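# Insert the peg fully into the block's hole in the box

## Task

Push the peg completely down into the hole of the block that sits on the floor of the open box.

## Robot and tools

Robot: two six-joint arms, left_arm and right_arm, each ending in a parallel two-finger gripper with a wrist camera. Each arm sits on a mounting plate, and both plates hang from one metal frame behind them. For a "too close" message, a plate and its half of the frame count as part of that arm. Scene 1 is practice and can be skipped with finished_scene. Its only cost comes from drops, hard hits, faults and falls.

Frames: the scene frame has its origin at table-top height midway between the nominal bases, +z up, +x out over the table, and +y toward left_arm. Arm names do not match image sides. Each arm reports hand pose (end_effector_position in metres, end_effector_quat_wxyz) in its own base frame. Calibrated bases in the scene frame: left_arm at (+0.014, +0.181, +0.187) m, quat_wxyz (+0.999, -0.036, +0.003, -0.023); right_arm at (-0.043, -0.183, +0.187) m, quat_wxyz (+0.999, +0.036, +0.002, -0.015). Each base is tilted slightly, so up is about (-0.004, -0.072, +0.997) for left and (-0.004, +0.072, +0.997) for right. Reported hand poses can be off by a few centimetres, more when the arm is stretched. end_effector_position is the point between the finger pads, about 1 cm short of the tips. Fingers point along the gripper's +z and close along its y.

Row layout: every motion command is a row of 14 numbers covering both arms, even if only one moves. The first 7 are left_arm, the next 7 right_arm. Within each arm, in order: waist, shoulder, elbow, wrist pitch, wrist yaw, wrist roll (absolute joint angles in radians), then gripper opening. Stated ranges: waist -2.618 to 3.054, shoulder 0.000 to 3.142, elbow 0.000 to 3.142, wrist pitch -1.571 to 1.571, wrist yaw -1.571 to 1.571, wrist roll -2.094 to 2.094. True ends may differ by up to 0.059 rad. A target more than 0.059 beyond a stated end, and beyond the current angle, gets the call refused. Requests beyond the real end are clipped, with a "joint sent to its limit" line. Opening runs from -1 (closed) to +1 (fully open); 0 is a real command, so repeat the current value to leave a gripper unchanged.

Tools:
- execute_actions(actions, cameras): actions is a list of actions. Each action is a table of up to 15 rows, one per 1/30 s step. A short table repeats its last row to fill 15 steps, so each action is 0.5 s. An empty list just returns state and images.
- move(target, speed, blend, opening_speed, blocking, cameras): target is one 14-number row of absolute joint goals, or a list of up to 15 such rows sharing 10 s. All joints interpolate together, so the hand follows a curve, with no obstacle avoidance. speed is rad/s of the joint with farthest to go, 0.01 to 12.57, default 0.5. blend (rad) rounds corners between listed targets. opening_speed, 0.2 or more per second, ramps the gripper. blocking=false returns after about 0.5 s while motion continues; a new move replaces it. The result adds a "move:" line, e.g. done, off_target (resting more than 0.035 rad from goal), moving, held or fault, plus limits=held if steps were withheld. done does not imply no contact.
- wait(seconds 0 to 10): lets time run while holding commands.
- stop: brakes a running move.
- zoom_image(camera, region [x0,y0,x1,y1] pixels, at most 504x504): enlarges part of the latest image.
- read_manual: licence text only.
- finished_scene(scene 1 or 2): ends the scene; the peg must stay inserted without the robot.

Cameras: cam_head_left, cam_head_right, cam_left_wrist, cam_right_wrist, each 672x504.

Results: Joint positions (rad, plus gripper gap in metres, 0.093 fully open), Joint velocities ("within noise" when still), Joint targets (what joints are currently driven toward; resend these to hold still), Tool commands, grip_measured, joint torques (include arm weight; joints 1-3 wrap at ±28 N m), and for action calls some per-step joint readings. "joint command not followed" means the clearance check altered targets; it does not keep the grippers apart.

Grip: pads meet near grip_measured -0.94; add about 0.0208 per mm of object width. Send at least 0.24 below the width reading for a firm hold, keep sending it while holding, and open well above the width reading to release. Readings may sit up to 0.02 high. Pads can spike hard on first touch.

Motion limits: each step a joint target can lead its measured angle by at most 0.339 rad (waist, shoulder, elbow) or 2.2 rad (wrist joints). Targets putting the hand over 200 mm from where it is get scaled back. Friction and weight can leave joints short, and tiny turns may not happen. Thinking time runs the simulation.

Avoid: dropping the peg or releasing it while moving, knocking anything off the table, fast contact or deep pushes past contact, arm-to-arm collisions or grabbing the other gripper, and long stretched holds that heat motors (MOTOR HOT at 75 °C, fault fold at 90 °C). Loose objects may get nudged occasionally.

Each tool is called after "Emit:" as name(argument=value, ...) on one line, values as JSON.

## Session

Emit:
execute_actions(actions=[])

Emit:
zoom_image(camera="cam_head_left", region=[140, 180, 560, 480])

Emit:
zoom_image(camera="cam_head_right", region=[140, 180, 560, 480])

Scene clock: 0.00 s.
left_arm: end_effector_position=(+0.3914, +0.0426, +0.0756) grip_measured=+1.000 end_effector_quat_wxyz=(+0.551, -0.064, +0.827, +0.094) | right_arm: end_effector_position=(+0.3717, -0.0222, +0.0974) grip_measured=+1.000 end_effector_quat_wxyz=(+0.587, +0.078, +0.803, -0.067)
Joint positions: left_arm=[0.018 1.617 0.392 0.832 -0.211 0.005 0.093] | right_arm=[0.054 1.489 0.296 0.877 0.253 0.064 0.093]
Joint velocities: within noise
Joint torques (N m): no reading
Heat: left arm: 29 °C; right arm: 30 °C.
Joint targets: left_arm=[0.018 1.610 0.400 0.834 -0.212 0.006] | right_arm=[0.054 1.481 0.307 0.888 0.253 0.064]
Tool commands: left_gripper/opening=+1.0 right_gripper/opening=+1.0

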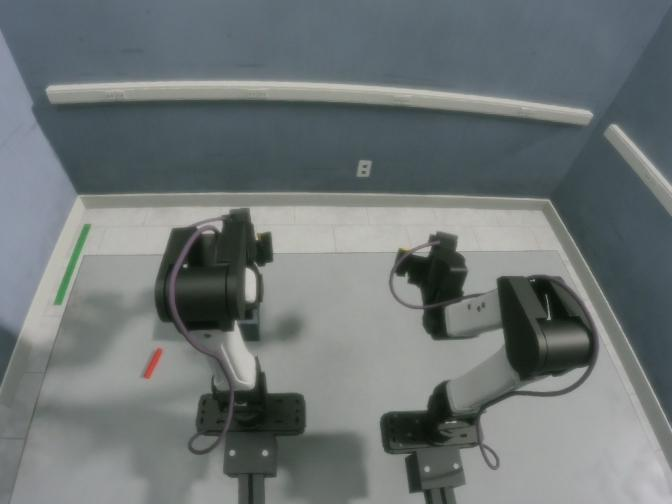

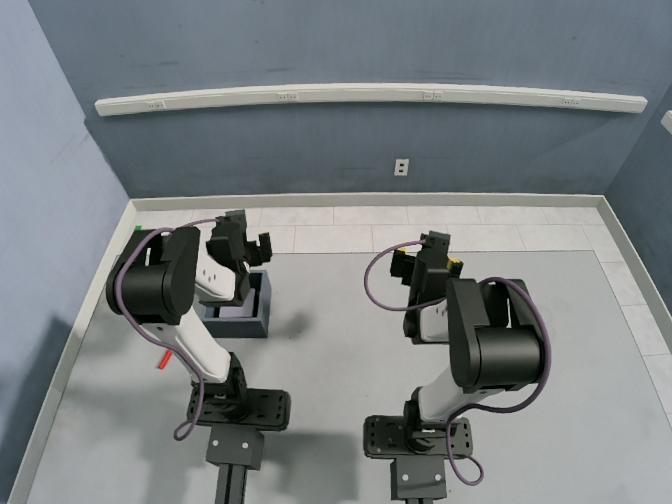

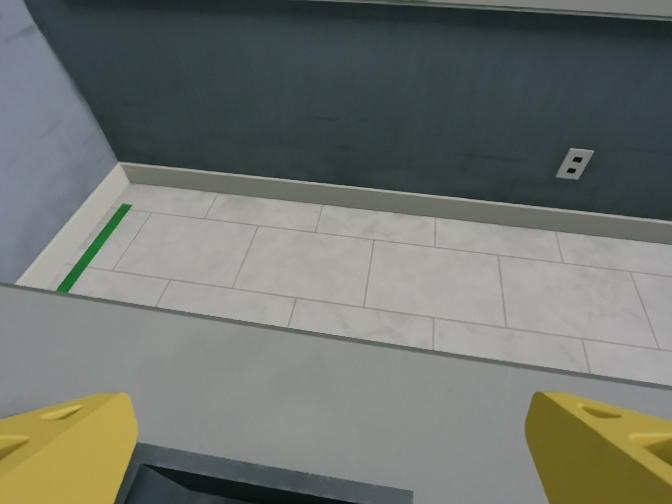

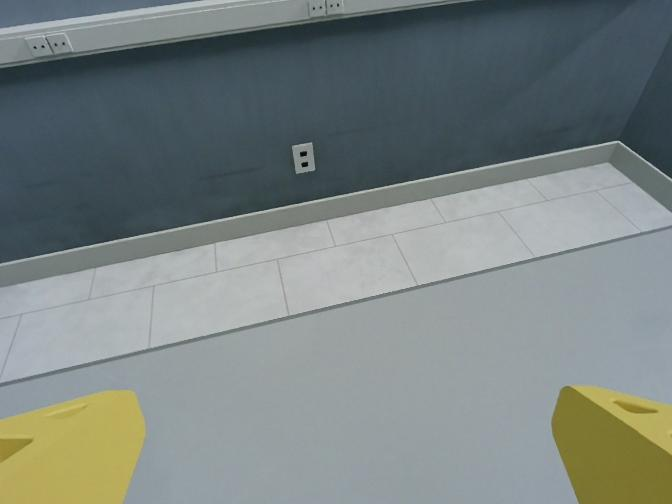

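Scaled by 1.200.

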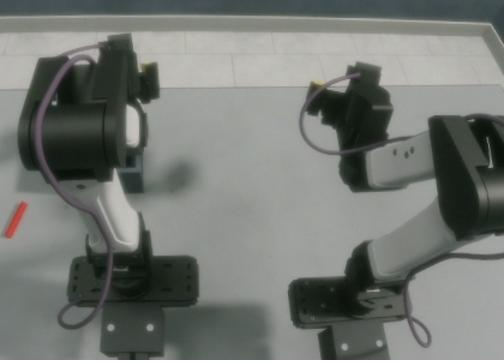

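Scaled by 1.200.

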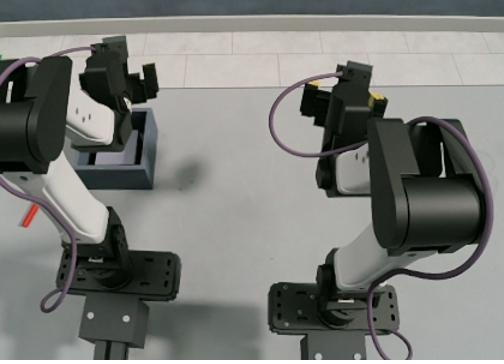

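Emit:
move(target=[1.18,2.03,1.115,-0.57,-0.03,1.64,1,0.054,1.481,0.307,0.888,0.253,0.064,1], speed=1.2)

Emit:
zoom_image(camera="cam_head_right", region=[100, 240, 340, 440])

Scene clock: 37.67 s.
left_arm: end_effector_position=(+0.1261, +0.3257, -0.0480) grip_measured=+1.000 end_effector_quat_wxyz=(-0.013, +0.221, +0.974, +0.046) | right_arm: end_effector_position=(+0.3717, -0.0222, +0.0974) grip_measured=+1.000 end_effector_quat_wxyz=(+0.587, +0.078, +0.803, -0.067)
Joint positions: left_arm=[1.182 2.011 1.089 -0.563 -0.041 1.629 0.093] | right_arm=[0.054 1.489 0.296 0.877 0.253 0.064 0.093]
Joint velocities: within noise
Joint torques (N m): left_arm=[-0.01 -5.79 6.5 0.13 0.13 0.07] | right_arm=[0.47 -5.01 7.35 2.02 0.08 0.06]
Heat: left arm: 31 °C; right arm: 32 °C.
Joint targets: left_arm=[1.180 2.030 1.115 -0.570 -0.030 1.640] | right_arm=[0.054 1.481 0.307 0.888 0.253 0.064]
move: done

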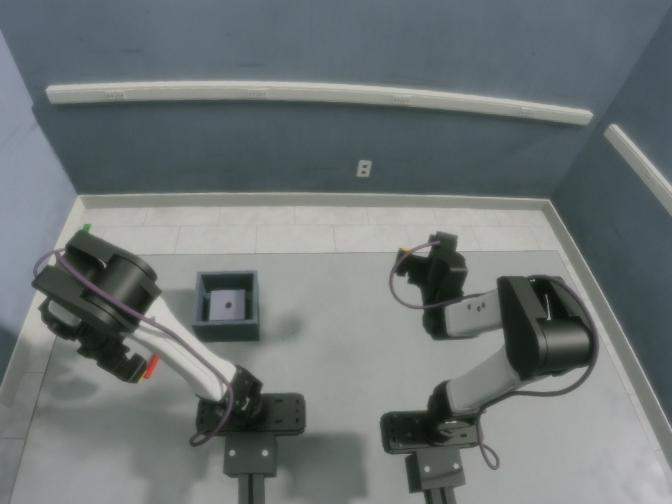

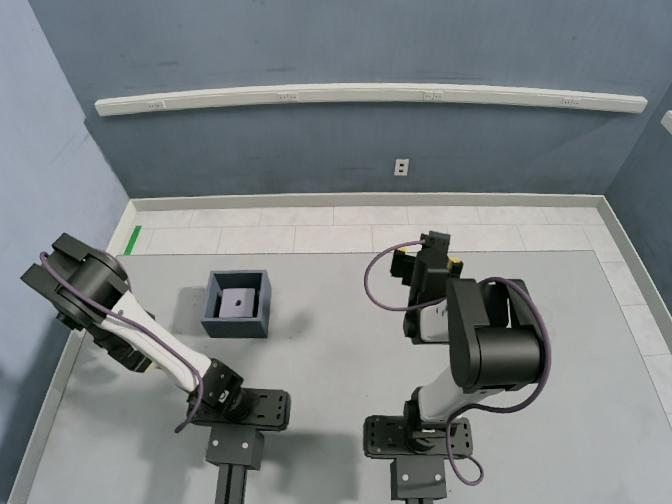

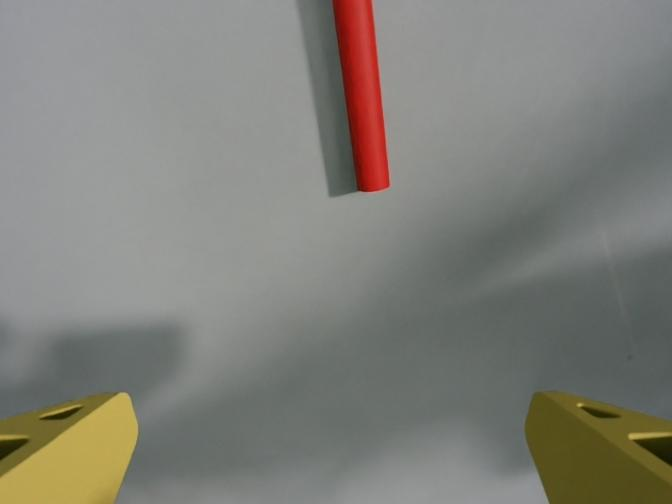

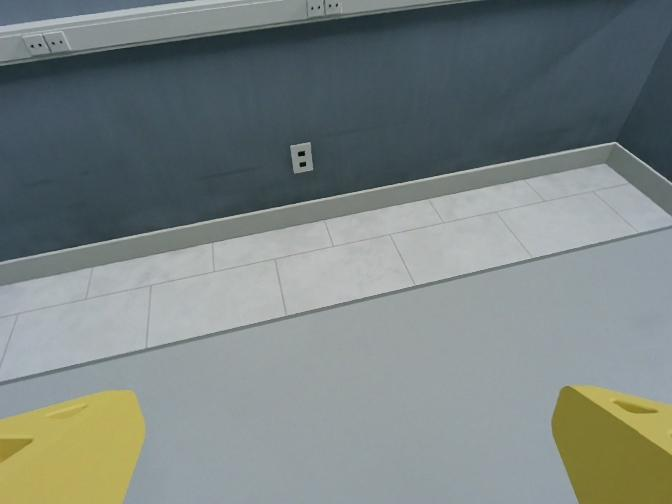

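Scaled by 2.100.

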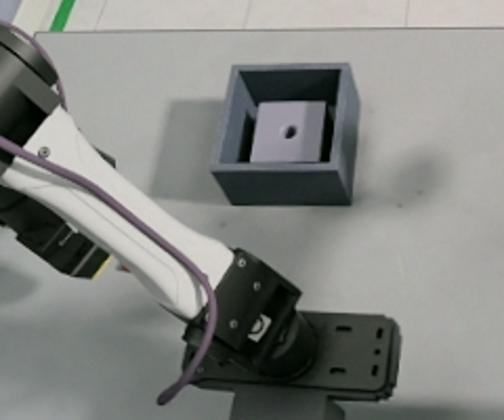

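Emit:
move(target=[0.925,2.16,1.05,-0.40,-0.035,1.327,1,0.054,1.481,0.307,0.888,0.253,0.064,1], speed=0.6, cameras=["cam_left_wrist"])

Scene clock: 52.00 s.
left_arm: end_effector_position=(+0.2038, +0.2808, -0.0956) grip_measured=+1.000 end_effector_quat_wxyz=(-0.002, +0.204, +0.978, +0.040) | right_arm: end_effector_position=(+0.3717, -0.0222, +0.0974) grip_measured=+1.000 end_effector_quat_wxyz=(+0.587, +0.078, +0.803, -0.067)
Joint positions: left_arm=[0.924 2.144 1.056 -0.413 -0.038 1.337 0.093] | right_arm=[0.054 1.489 0.296 0.877 0.253 0.064 0.093]
Joint velocities: within noise
Joint torques (N m): left_arm=[0.09 -6.3 3.12 0.39 0.09 -0.17] | right_arm=[0.51 -5 7.32 2 0.04 0.03]
Heat: left arm: 32 °C; right arm: 32 °C.
Joint targets: left_arm=[0.925 2.160 1.050 -0.400 -0.035 1.327] | right_arm=[0.054 1.481 0.307 0.888 0.253 0.064]
move: done
Images, in order (width x height): cam_left_wrist 672x504.

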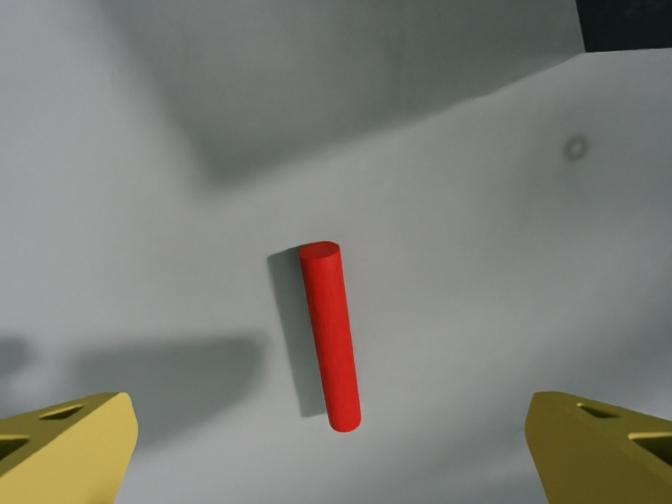

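Emit:
move(target=[0.931,2.352,1.105,-0.24,-0.04,1.195,1,0.054,1.481,0.307,0.888,0.253,0.064,1], speed=0.35, cameras=["cam_left_wrist"])

Scene clock: 67.83 s.
left_arm: end_effector_position=(+0.2075, +0.2857, -0.1511) grip_measured=+1.000 end_effector_quat_wxyz=(+0.000, +0.139, +0.990, +0.039) | right_arm: end_effector_position=(+0.3717, -0.0222, +0.0974) grip_measured=+1.000 end_effector_quat_wxyz=(+0.587, +0.078, +0.803, -0.067)
Joint positions: left_arm=[0.924 2.334 1.084 -0.253 -0.038 1.205 0.093] | right_arm=[0.054 1.489 0.296 0.877 0.253 0.064 0.093]
Joint velocities: within noise
Joint torques (N m): left_arm=[0.53 -6.63 4.59 0.41 0.01 -0.14] | right_arm=[0.44 -5.04 7.36 2.01 0.08 0.03]
Heat: left arm: 33 °C; right arm: 33 °C.
Joint targets: left_arm=[0.931 2.352 1.105 -0.240 -0.040 1.195] | right_arm=[0.054 1.481 0.307 0.888 0.253 0.064]
move: done
Images, in order (width x height): cam_left_wrist 672x504.

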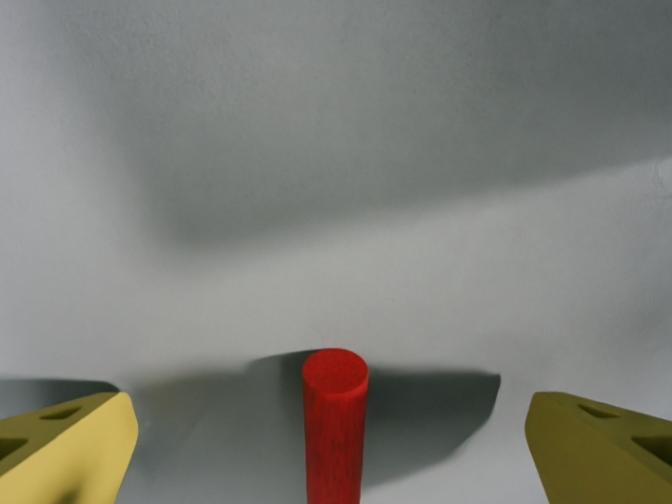

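Emit:
move(target=[[0.931,2.362,1.107,-0.23,-0.04,1.195,1,0.054,1.481,0.307,0.888,0.253,0.064,1],[0.931,2.362,1.107,-0.23,-0.04,1.195,-0.92,0.054,1.481,0.307,0.888,0.253,0.064,1]], speed=0.35, opening_speed=1, cameras=["cam_left_wrist"])

Scene clock: 74.93 s.
left_arm: end_effector_position=(+0.2088, +0.2875, -0.1528) grip_measured=-0.806 end_effector_quat_wxyz=(+0.001, +0.139, +0.989, +0.042) | right_arm: end_effector_position=(+0.3717, -0.0222, +0.0974) grip_measured=+1.000 end_effector_quat_wxyz=(+0.587, +0.078, +0.803, -0.067)
Joint positions: left_arm=[0.924 2.342 1.088 -0.243 -0.038 1.204 0.007] | right_arm=[0.054 1.489 0.296 0.877 0.253 0.064 0.093]
Joint velocities: within noise
Joint torques (N m): left_arm=[0.54 -6.46 4.49 0.42 0.01 -0.13] | right_arm=[0.5 -5.09 7.25 2.03 0.03 0.05]
Heat: left arm: 34 °C; right arm: 33 °C.
Joint targets: left_arm=[0.931 2.362 1.107 -0.230 -0.040 1.195] | right_arm=[0.054 1.481 0.307 0.888 0.253 0.064]
move: done
Images, in order (width x height): cam_left_wrist 672x504.

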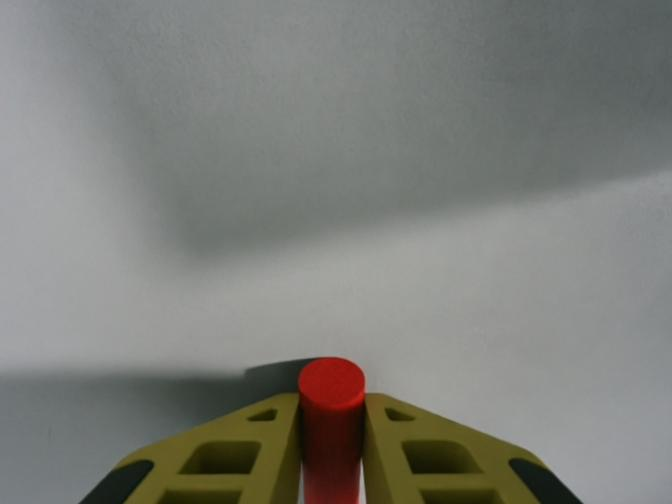

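Emit:
move(target=[[0.931,2.05,1.05,-0.48,-0.04,1.2,-0.92,0.054,1.481,0.307,0.888,0.253,0.064,1],[1.4,1.92,0.59,-0.14,1.571,1.571,-0.92,0.054,1.481,0.307,0.888,0.253,0.064,1],[1.4,2.655,0.715,0.44,1.571,1.571,-0.92,0.054,1.481,0.307,0.888,0.253,0.064,1]], speed=[0.5,1,0.6], blend=[0.1,0.05,0])

Emit:
zoom_image(camera="cam_head_right", region=[100, 240, 340, 440])

Scene clock: 90.10 s.
left_arm: end_effector_position=(+0.2052, +0.1911, -0.0885) grip_measured=-0.822 end_effector_quat_wxyz=(+0.696, +0.067, +0.713, -0.057) | right_arm: end_effector_position=(+0.3717, -0.0222, +0.0974) grip_measured=+1.000 end_effector_quat_wxyz=(+0.587, +0.078, +0.803, -0.067)
Joint positions: left_arm=[1.394 2.642 0.706 0.413 1.545 1.534 0.006] | right_arm=[0.054 1.489 0.296 0.877 0.253 0.064 0.093]
Joint velocities: within noise
Joint torques (N m): left_arm=[0.81 -5.01 -0.27 0.49 1.06 0.32] | right_arm=[0.5 -4.94 7.31 1.97 0.08 0.02]
Heat: left arm: 34 °C; right arm: 33 °C.
Joint targets: left_arm=[1.400 2.655 0.715 0.440 1.571 1.571] | right_arm=[0.054 1.481 0.307 0.888 0.253 0.064]
move: off_target (left_arm); left_arm: the wrist roll is farthest, 0.037 rad from its target

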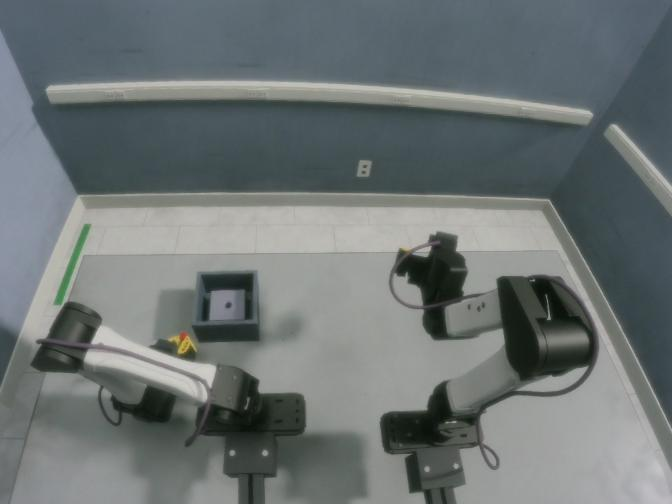

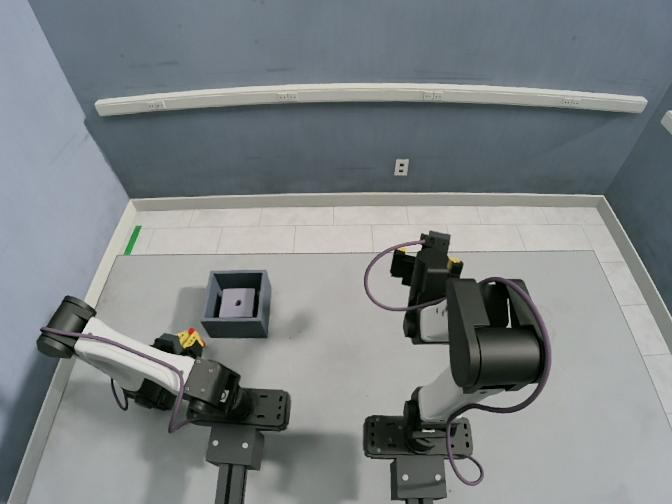

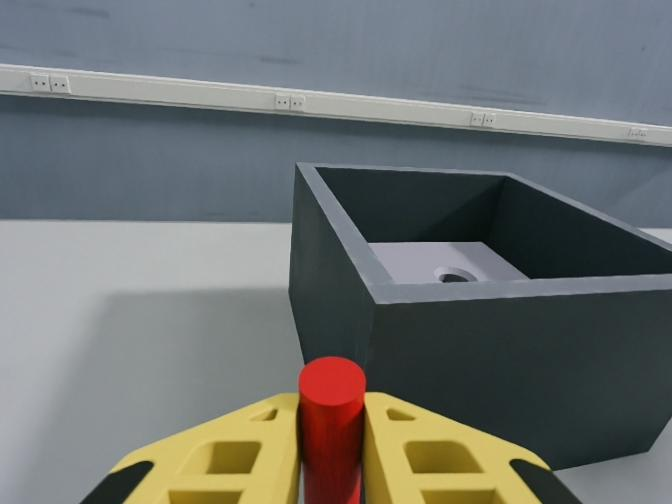

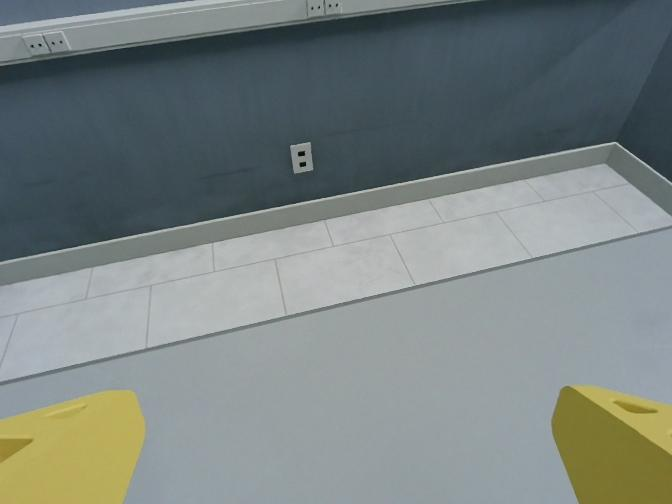

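Scaled by 2.100.

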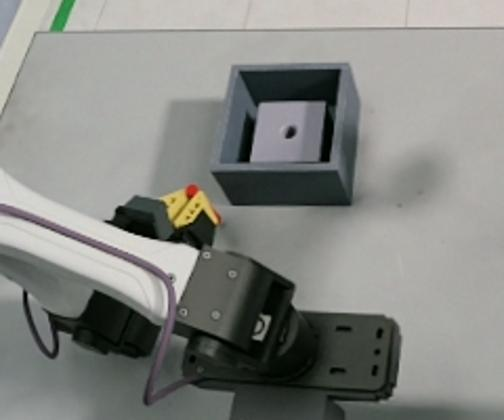

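Emit:
move(target=[1.4,2.72,0.715,0.525,1.585,1.605,-0.92,0.054,1.481,0.307,0.888,0.253,0.064,1], speed=0.2, cameras=[])

Emit:
move(target=[1.4,2.735,0.715,0.54,1.585,1.605,-0.92,0.054,1.481,0.307,0.888,0.253,0.064,1], speed=0.1, cameras=[])

Emit:
move(target=[1.4,2.75,0.715,0.555,1.585,1.605,-0.92,0.054,1.481,0.307,0.888,0.253,0.064,1], speed=0.1, cameras=[])

Emit:
move(target=[1.4,2.765,0.715,0.57,1.585,1.605,-0.92,0.054,1.481,0.307,0.888,0.253,0.064,1], speed=0.1, cameras=["cam_left_wrist"])

Scene clock: 98.53 s.
left_arm: end_effector_position=(+0.2041, +0.1846, -0.1006) grip_measured=-0.822 end_effector_quat_wxyz=(+0.697, +0.080, +0.712, -0.044) | right_arm: end_effector_position=(+0.3717, -0.0222, +0.0974) grip_measured=+1.000 end_effector_quat_wxyz=(+0.587, +0.078, +0.803, -0.067)
Joint positions: left_arm=[1.394 2.704 0.706 0.496 1.545 1.551 0.006] | right_arm=[0.054 1.489 0.296 0.877 0.253 0.064 0.093]
Joint velocities: within noise
Joint torques (N m): left_arm=[0.85 -4.66 -0.65 0.57 1.08 0.48] | right_arm=[0.55 -5.05 7.38 2.02 0.07 0.08]
Heat: left arm: 34 °C; right arm: 33 °C.
Joint targets: left_arm=[1.400 2.720 0.715 0.525 1.573 1.605] | right_arm=[0.054 1.481 0.307 0.888 0.253 0.064]
joint sent to its limit (left arm) — the wrist yaw, upper limit.
move: off_target (left_arm); left_arm: the wrist roll is farthest, 0.054 rad from its target
No camera images: "cameras" was empty.

Scene clock: 99.37 s.
left_arm: end_effector_position=(+0.2038, +0.1828, -0.1033) grip_measured=-0.822 end_effector_quat_wxyz=(+0.697, +0.081, +0.711, -0.043) | right_arm: end_effector_position=(+0.3717, -0.0222, +0.0974) grip_measured=+1.000 end_effector_quat_wxyz=(+0.587, +0.078, +0.803, -0.067)
Joint positions: left_arm=[1.394 2.718 0.706 0.511 1.545 1.552 0.006] | right_arm=[0.054 1.489 0.296 0.877 0.253 0.064 0.093]
Joint velocities: within noise
Joint torques (N m): left_arm=[0.81 -4.64 -0.77 0.55 1.08 0.47] | right_arm=[0.51 -4.97 7.24 2.01 0.07 0.03]
Heat: left arm: 33 °C; right arm: 33 °C.
Joint targets: left_arm=[1.400 2.735 0.715 0.540 1.573 1.605] | right_arm=[0.054 1.481 0.307 0.888 0.253 0.064]
joint sent to its limit (left arm) — the wrist yaw, upper limit.
move: off_target (left_arm); left_arm: the wrist roll is farthest, 0.053 rad from its target
No camera images: "cameras" was empty.

Scene clock: 100.17 s.
left_arm: end_effector_position=(+0.2034, +0.1808, -0.1061) grip_measured=-0.822 end_effector_quat_wxyz=(+0.697, +0.081, +0.711, -0.043) | right_arm: end_effector_position=(+0.3717, -0.0222, +0.0974) grip_measured=+1.000 end_effector_quat_wxyz=(+0.587, +0.078, +0.803, -0.067)
Joint positions: left_arm=[1.394 2.733 0.706 0.526 1.545 1.553 0.006] | right_arm=[0.054 1.489 0.296 0.877 0.253 0.064 0.093]
Joint velocities: within noise
Joint torques (N m): left_arm=[0.85 -4.53 -0.81 0.57 1.1 0.48] | right_arm=[0.5 -5.09 7.36 2 0.06 0.03]
Heat: left arm: 33 °C; right arm: 33 °C.
Joint targets: left_arm=[1.400 2.750 0.715 0.555 1.573 1.605] | right_arm=[0.054 1.481 0.307 0.888 0.253 0.064]
joint sent to its limit (left arm) — the wrist yaw, upper limit.
move: off_target (left_arm); left_arm: the wrist roll is farthest, 0.052 rad from its target
No camera images: "cameras" was empty.

Scene clock: 100.90 s.
left_arm: end_effector_position=(+0.2032, +0.1794, -0.1073) grip_measured=-0.822 end_effector_quat_wxyz=(+0.699, +0.084, +0.709, -0.041) | right_arm: end_effector_position=(+0.3717, -0.0222, +0.0974) grip_measured=+1.000 end_effector_quat_wxyz=(+0.587, +0.078, +0.803, -0.067)
Joint positions: left_arm=[1.394 2.745 0.706 0.543 1.551 1.554 0.006] | right_arm=[0.054 1.489 0.296 0.877 0.253 0.064 0.093]
Joint velocities: within noise
Joint torques (N m): left_arm=[0.84 -4.25 -0.85 0.55 0.99 0.46] | right_arm=[0.54 -5.11 7.39 1.99 0.02 0.03]
Heat: left arm: 33 °C; right arm: 33 °C.
Joint targets: left_arm=[1.400 2.765 0.715 0.570 1.573 1.605] | right_arm=[0.054 1.481 0.307 0.888 0.253 0.064]
joint sent to its limit (left arm) — the wrist yaw, upper limit.
move: off_target (left_arm); left_arm: the wrist roll is farthest, 0.051 rad from its target
Images, in order (width x height): cam_left_wrist 672x504.

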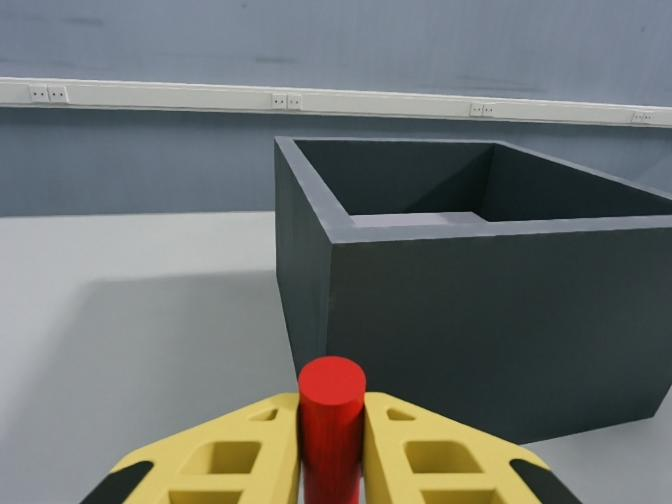

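Emit:
move(target=[1.4,2.76,0.715,0.568,1.573,1.605,0.1,0.054,1.481,0.307,0.888,0.253,0.064,1], opening_speed=0.6, cameras=["cam_left_wrist"])

Scene clock: 105.67 s.
left_arm: end_effector_position=(+0.2032, +0.1795, -0.1078) grip_measured=+0.098 end_effector_quat_wxyz=(+0.698, +0.084, +0.710, -0.041) | right_arm: end_effector_position=(+0.3717, -0.0222, +0.0974) grip_measured=+1.000 end_effector_quat_wxyz=(+0.587, +0.078, +0.803, -0.067)
Joint positions: left_arm=[1.394 2.745 0.706 0.544 1.548 1.554 0.05] | right_arm=[0.054 1.489 0.296 0.877 0.253 0.064 0.093]
Joint velocities: within noise
Joint torques (N m): left_arm=[0.81 -4.64 -0.9 0.53 1.05 0.46] | right_arm=[0.53 -5.03 7.41 1.97 0.06 0.06]
Heat: left arm: 33 °C; right arm: 34 °C.
Joint targets: left_arm=[1.400 2.760 0.715 0.568 1.573 1.605] | right_arm=[0.054 1.481 0.307 0.888 0.253 0.064]
move: off_target (left_arm); left_arm: the wrist roll is farthest, 0.051 rad from its target
Images, in order (width x height): cam_left_wrist 672x504.

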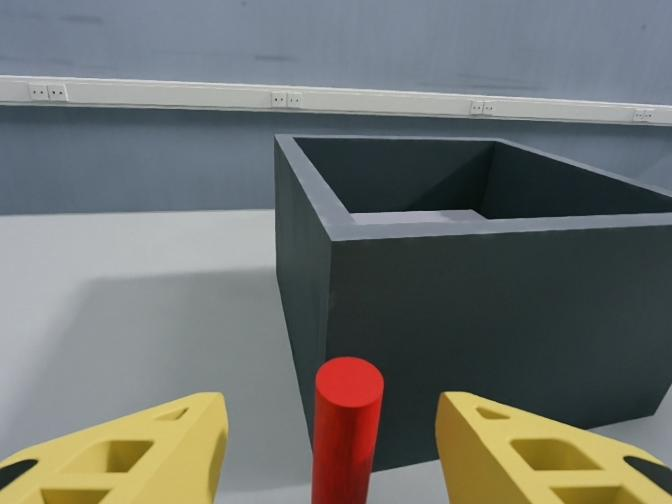

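Emit:
move(target=[[1.4,2.45,0.626,0.333,1.573,1.605,0.4,0.054,1.481,0.307,0.888,0.253,0.064,1],[1.4,2.04,0.555,-0.01,1.573,1.605,0.4,0.054,1.481,0.307,0.888,0.253,0.064,1],[0.68,1.74,0.825,-0.585,-0.05,0.28,0.7,0.054,1.481,0.307,0.888,0.253,0.064,1]], speed=[0.4,0.8,1], blend=[0.03,0.1,0])

Scene clock: 123.67 s.
left_arm: end_effector_position=(+0.2020, +0.1740, -0.0377) grip_measured=+0.698 end_effector_quat_wxyz=(+0.001, -0.197, +0.980, +0.024) | right_arm: end_effector_position=(+0.3717, -0.0222, +0.0974) grip_measured=+1.000 end_effector_quat_wxyz=(+0.587, +0.078, +0.803, -0.067)
Joint positions: left_arm=[0.685 1.771 0.803 -0.579 -0.041 0.289 0.079] | right_arm=[0.054 1.489 0.296 0.877 0.253 0.064 0.093]
Joint velocities: within noise
Joint torques (N m): left_arm=[-0.36 -7.8 5.98 0.16 -0.11 -0.14] | right_arm=[0.69 -5.04 7.25 1.97 0.07 0]
Heat: left arm: 34 °C; right arm: 34 °C.
Joint targets: left_arm=[0.680 1.740 0.825 -0.585 -0.050 0.280] | right_arm=[0.054 1.481 0.307 0.888 0.253 0.064]
move: done

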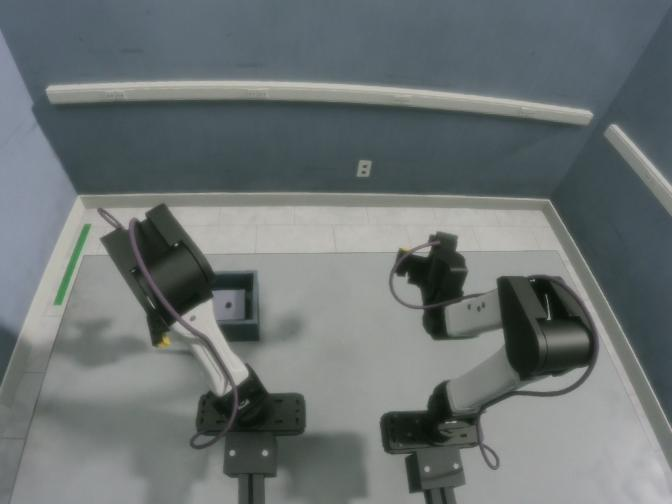

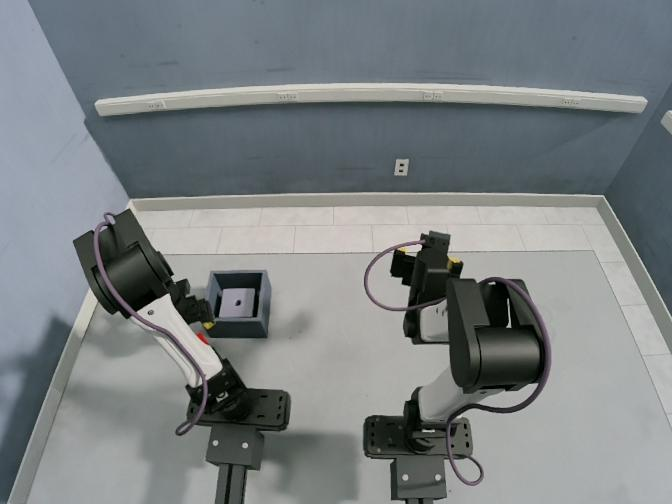

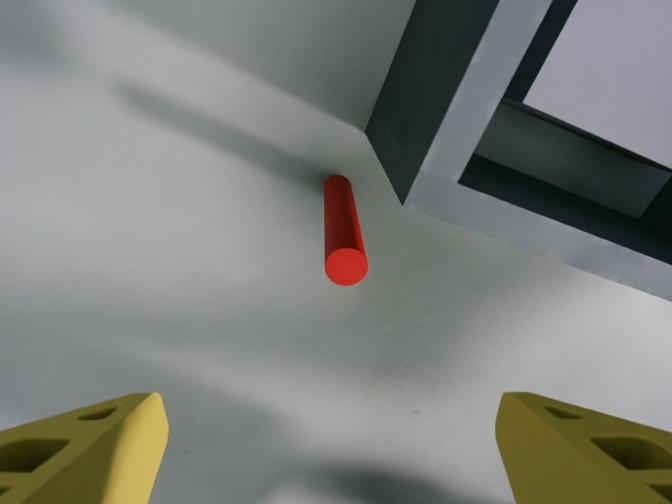

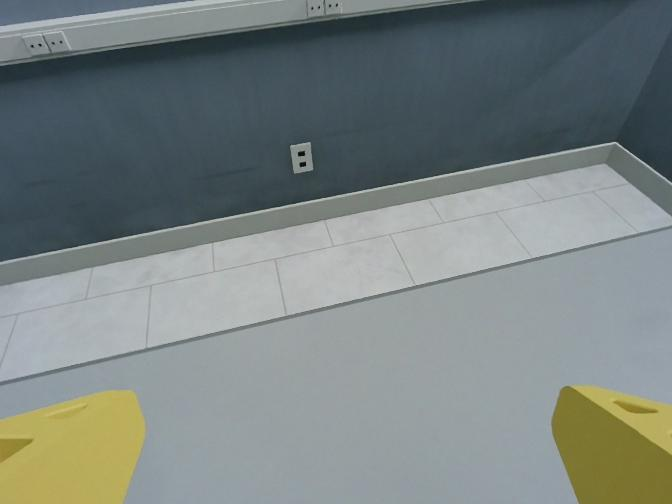

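Emit:
move(target=[0.643,1.94,0.833,-0.395,-0.066,0.245,0.7,0.054,1.481,0.307,0.888,0.253,0.064,1], speed=0.4, cameras=["cam_left_wrist"])

Scene clock: 136.97 s.
left_arm: end_effector_position=(+0.2190, +0.1783, -0.0749) grip_measured=+0.698 end_effector_quat_wxyz=(+0.005, -0.196, +0.980, +0.034) | right_arm: end_effector_position=(+0.3717, -0.0222, +0.0974) grip_measured=+1.000 end_effector_quat_wxyz=(+0.587, +0.078, +0.803, -0.067)
Joint positions: left_arm=[0.65 1.926 0.808 -0.415 -0.056 0.256 0.079] | right_arm=[0.054 1.489 0.296 0.877 0.253 0.064 0.093]
Joint velocities: within noise
Joint torques (N m): left_arm=[-0.61 -4.78 5.72 0.48 -0.14 -0.17] | right_arm=[0.5 -4.97 7.36 2 0.04 0.03]
Heat: left arm: 34 °C; right arm: 35 °C.
Joint targets: left_arm=[0.643 1.940 0.833 -0.395 -0.066 0.245] | right_arm=[0.054 1.481 0.307 0.888 0.253 0.064]
move: done
Images, in order (width x height): cam_left_wrist 672x504.

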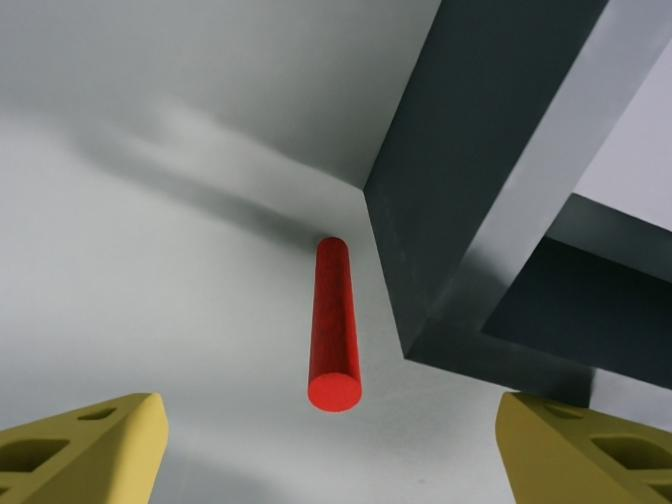

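Emit:
move(target=[0.633,1.985,0.875,-0.391,-0.066,0.80,0.7,0.054,1.481,0.307,0.888,0.253,0.064,1], speed=0.5, cameras=["cam_left_wrist","cam_head_right"])

Emit:
zoom_image(camera="cam_head_right", region=[140, 250, 290, 390])

Scene clock: 156.70 s.
left_arm: end_effector_position=(+0.2318, +0.1850, -0.0783) grip_measured=+0.698 end_effector_quat_wxyz=(+0.001, +0.074, +0.997, +0.039) | right_arm: end_effector_position=(+0.3717, -0.0222, +0.0974) grip_measured=+1.000 end_effector_quat_wxyz=(+0.587, +0.078, +0.803, -0.067)
Joint positions: left_arm=[0.641 1.967 0.853 -0.404 -0.058 0.79 0.079] | right_arm=[0.054 1.489 0.296 0.877 0.253 0.064 0.093]
Joint velocities: within noise
Joint torques (N m): left_arm=[-0.7 -4.83 5.46 0.42 -0.07 0.07] | right_arm=[0.46 -5 7.36 1.97 0.03 0.03]
Heat: left arm: 34 °C; right arm: 36 °C.
Joint targets: left_arm=[0.633 1.985 0.875 -0.391 -0.066 0.800] | right_arm=[0.054 1.481 0.307 0.888 0.253 0.064]
move: done
Images, in order (width x height): cam_head_right 672x504, cam_left_wrist 672x504.

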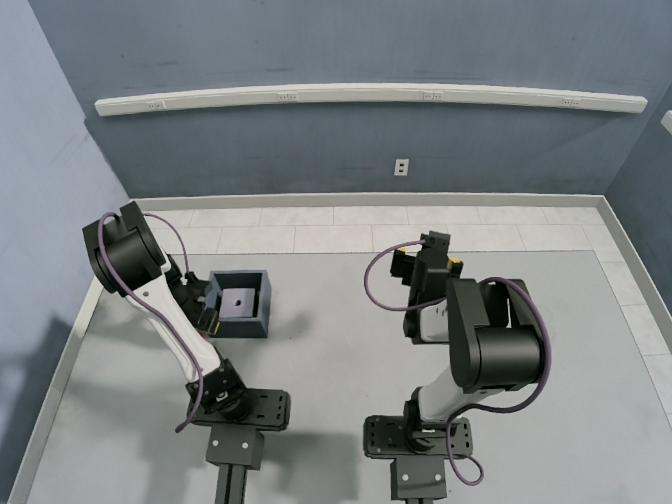

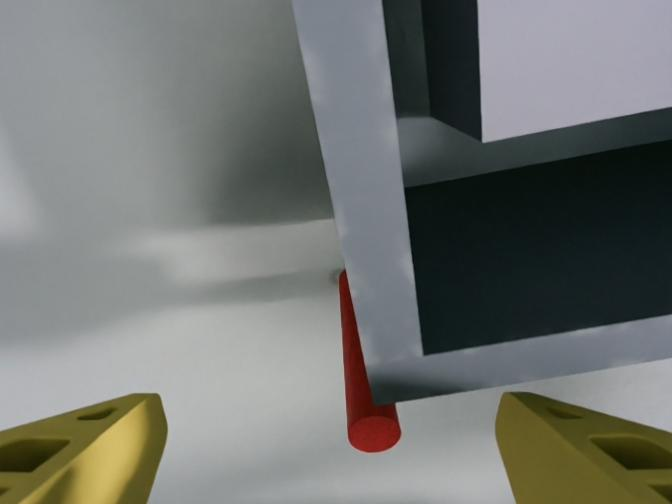

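Scaled by 3.360.

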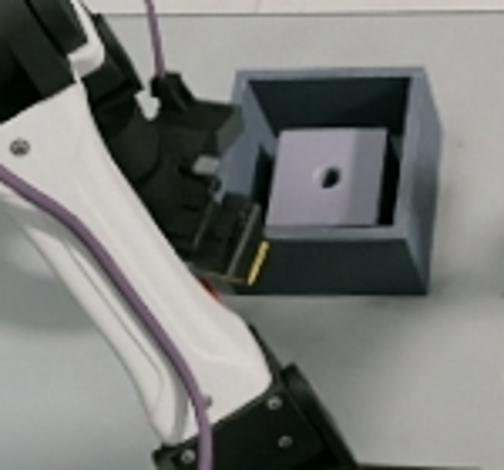

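Emit:
move(target=[[0.611,1.974,0.824,-0.387,-0.066,0.768,0.7,0.054,1.481,0.307,0.888,0.253,0.064,1],[0.611,2.03,0.808,-0.325,-0.066,0.768,0.7,0.054,1.481,0.307,0.888,0.253,0.064,1]], speed=0.3, cameras=["cam_left_wrist","cam_head_right"])

Emit:
zoom_image(camera="cam_head_right", region=[140, 250, 290, 390])

Scene clock: 173.20 s.
left_arm: end_effector_position=(+0.2271, +0.1732, -0.0970) grip_measured=+0.698 end_effector_quat_wxyz=(-0.007, +0.080, +0.996, +0.033) | right_arm: end_effector_position=(+0.3717, -0.0222, +0.0974) grip_measured=+1.000 end_effector_quat_wxyz=(+0.587, +0.078, +0.803, -0.067)
Joint positions: left_arm=[0.617 2.016 0.814 -0.339 -0.059 0.778 0.079] | right_arm=[0.054 1.489 0.296 0.877 0.253 0.064 0.093]
Joint velocities: within noise
Joint torques (N m): left_arm=[-0.53 -4.97 2.61 0.39 -0.06 -0.15] | right_arm=[0.51 -5 7.25 1.96 0.04 0.02]
Heat: left arm: 33 °C; right arm: 36 °C.
Joint targets: left_arm=[0.611 2.030 0.808 -0.325 -0.066 0.768] | right_arm=[0.054 1.481 0.307 0.888 0.253 0.064]
move: done
Images, in order (width x height): cam_head_right 672x504, cam_left_wrist 672x504.

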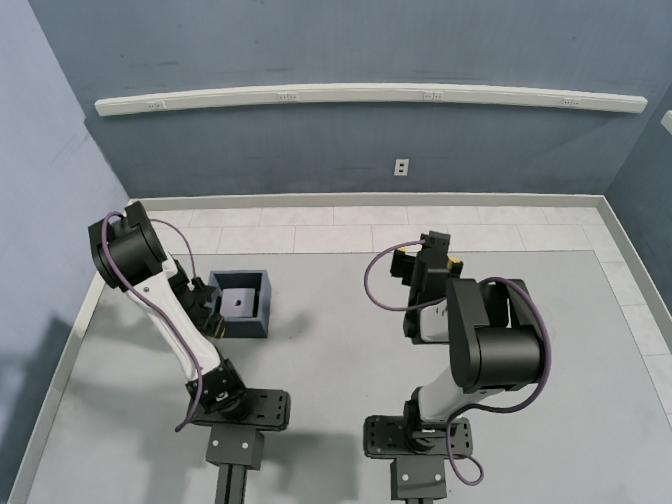

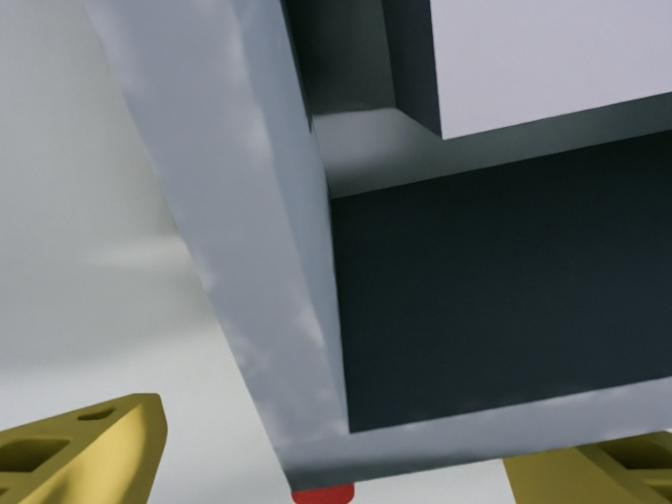

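Scaled by 3.360.

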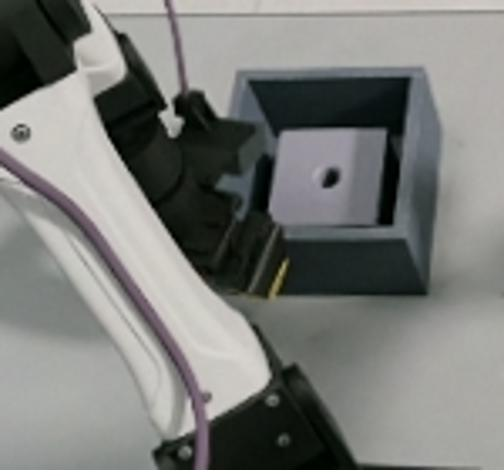

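Emit:
move(target=[[0.604,2.034,0.848,-0.325,-0.066,0.762,0.7,0.054,1.481,0.307,0.888,0.253,0.064,1]], speed=0.2, cameras=["cam_left_wrist"])

Scene clock: 180.93 s.
left_arm: end_effector_position=(+0.2341, +0.1764, -0.0946) grip_measured=+0.698 end_effector_quat_wxyz=(+0.000, +0.079, +0.996, +0.038) | right_arm: end_effector_position=(+0.3717, -0.0222, +0.0974) grip_measured=+1.000 end_effector_quat_wxyz=(+0.587, +0.078, +0.803, -0.067)
Joint positions: left_arm=[0.612 2.016 0.829 -0.335 -0.059 0.772 0.079] | right_arm=[0.054 1.489 0.296 0.877 0.253 0.064 0.093]
Joint velocities: within noise
Joint torques (N m): left_arm=[-0.68 -4.79 4.83 0.39 -0.07 -0.17] | right_arm=[0.49 -5 7.36 2.04 0.05 0.04]
Heat: left arm: 33 °C; right arm: 37 °C.
Joint targets: left_arm=[0.604 2.034 0.848 -0.325 -0.066 0.762] | right_arm=[0.054 1.481 0.307 0.888 0.253 0.064]
move: done
Images, in order (width x height): cam_left_wrist 672x504.

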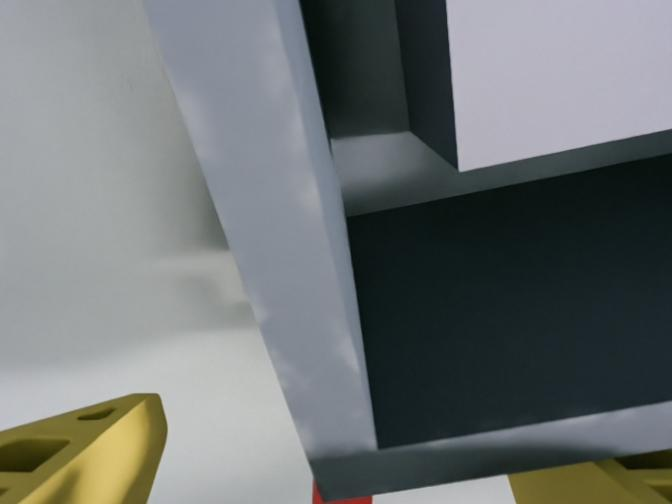

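Emit:
move(target=[[0.597,2.034,0.848,-0.325,-0.066,1.38,0.7,0.054,1.481,0.307,0.888,0.253,0.064,1]], speed=0.4, cameras=["cam_left_wrist","cam_head_right"])

Emit:
zoom_image(camera="cam_head_right", region=[140, 250, 290, 390])

Scene clock: 197.03 s.
left_arm: end_effector_position=(+0.2353, +0.1748, -0.0946) grip_measured=+0.698 end_effector_quat_wxyz=(-0.011, +0.372, +0.927, +0.037) | right_arm: end_effector_position=(+0.3717, -0.0222, +0.0974) grip_measured=+1.000 end_effector_quat_wxyz=(+0.587, +0.078, +0.803, -0.067)
Joint positions: left_arm=[0.605 2.016 0.829 -0.335 -0.059 1.37 0.079] | right_arm=[0.054 1.489 0.296 0.877 0.253 0.064 0.093]
Joint velocities: within noise
Joint torques (N m): left_arm=[-0.68 -4.74 4.75 0.36 -0.04 0.07] | right_arm=[0.54 -5.05 7.3 2.01 0.06 0.06]
Heat: left arm: 33 °C; right arm: 37 °C.
Joint targets: left_arm=[0.597 2.034 0.848 -0.325 -0.066 1.380] | right_arm=[0.054 1.481 0.307 0.888 0.253 0.064]
move: done
Images, in order (width x height): cam_head_right 672x504, cam_left_wrist 672x504.

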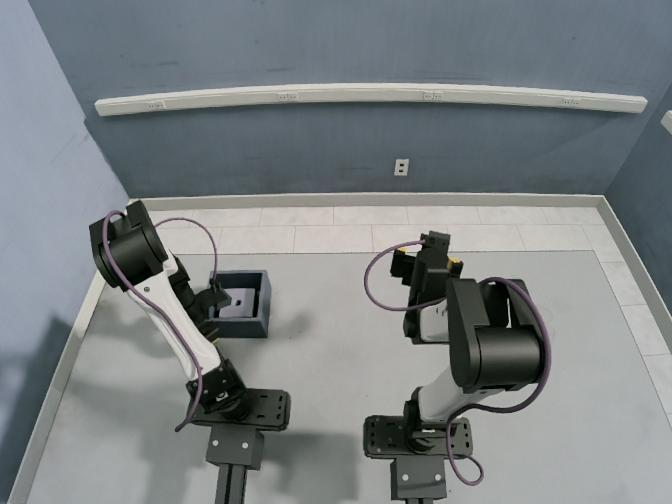

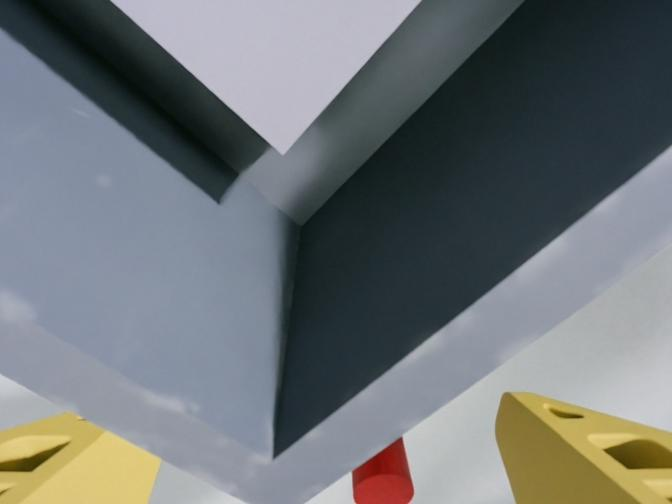

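Scaled by 3.360.

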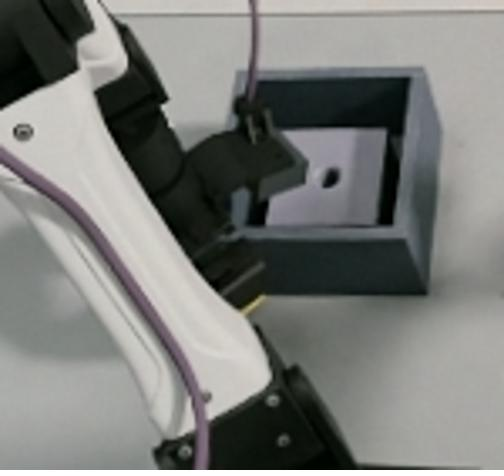

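Emit:
move(target=[[0.641,1.962,0.775,-0.310,-0.06,1.43,0.7,0.054,1.481,0.307,0.888,0.253,0.064,1]], speed=0.25, cameras=["cam_left_wrist"])

Scene clock: 207.37 s.
left_arm: end_effector_position=(+0.2184, +0.1732, -0.0971) grip_measured=+0.698 end_effector_quat_wxyz=(-0.017, +0.382, +0.924, +0.029) | right_arm: end_effector_position=(+0.3717, -0.0222, +0.0974) grip_measured=+1.000 end_effector_quat_wxyz=(+0.587, +0.078, +0.803, -0.067)
Joint positions: left_arm=[0.634 1.998 0.782 -0.323 -0.06 1.42 0.079] | right_arm=[0.054 1.489 0.296 0.877 0.253 0.064 0.093]
Joint velocities: within noise
Joint torques (N m): left_arm=[0.44 -8.94 2.45 0.34 0.04 0.03] | right_arm=[0.5 -5.07 7.27 1.99 0.04 0.04]
Heat: left arm: 33 °C; right arm: 37 °C.
Joint targets: left_arm=[0.641 1.962 0.775 -0.310 -0.060 1.430] | right_arm=[0.054 1.481 0.307 0.888 0.253 0.064]
move: off_target (left_arm); left_arm: the shoulder is farthest, 0.036 rad from its target
Images, in order (width x height): cam_left_wrist 672x504.

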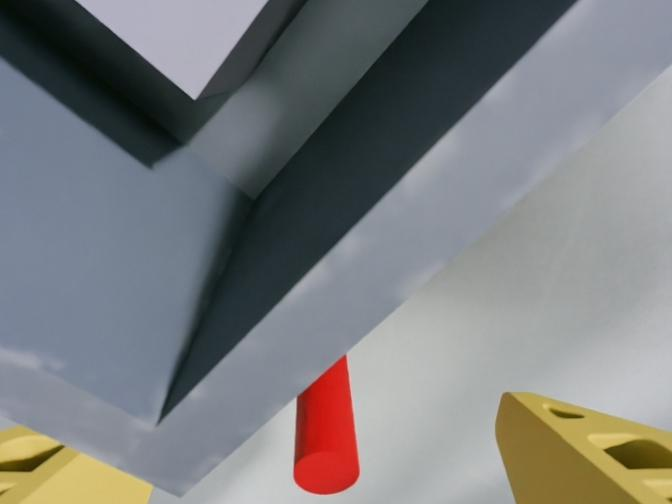

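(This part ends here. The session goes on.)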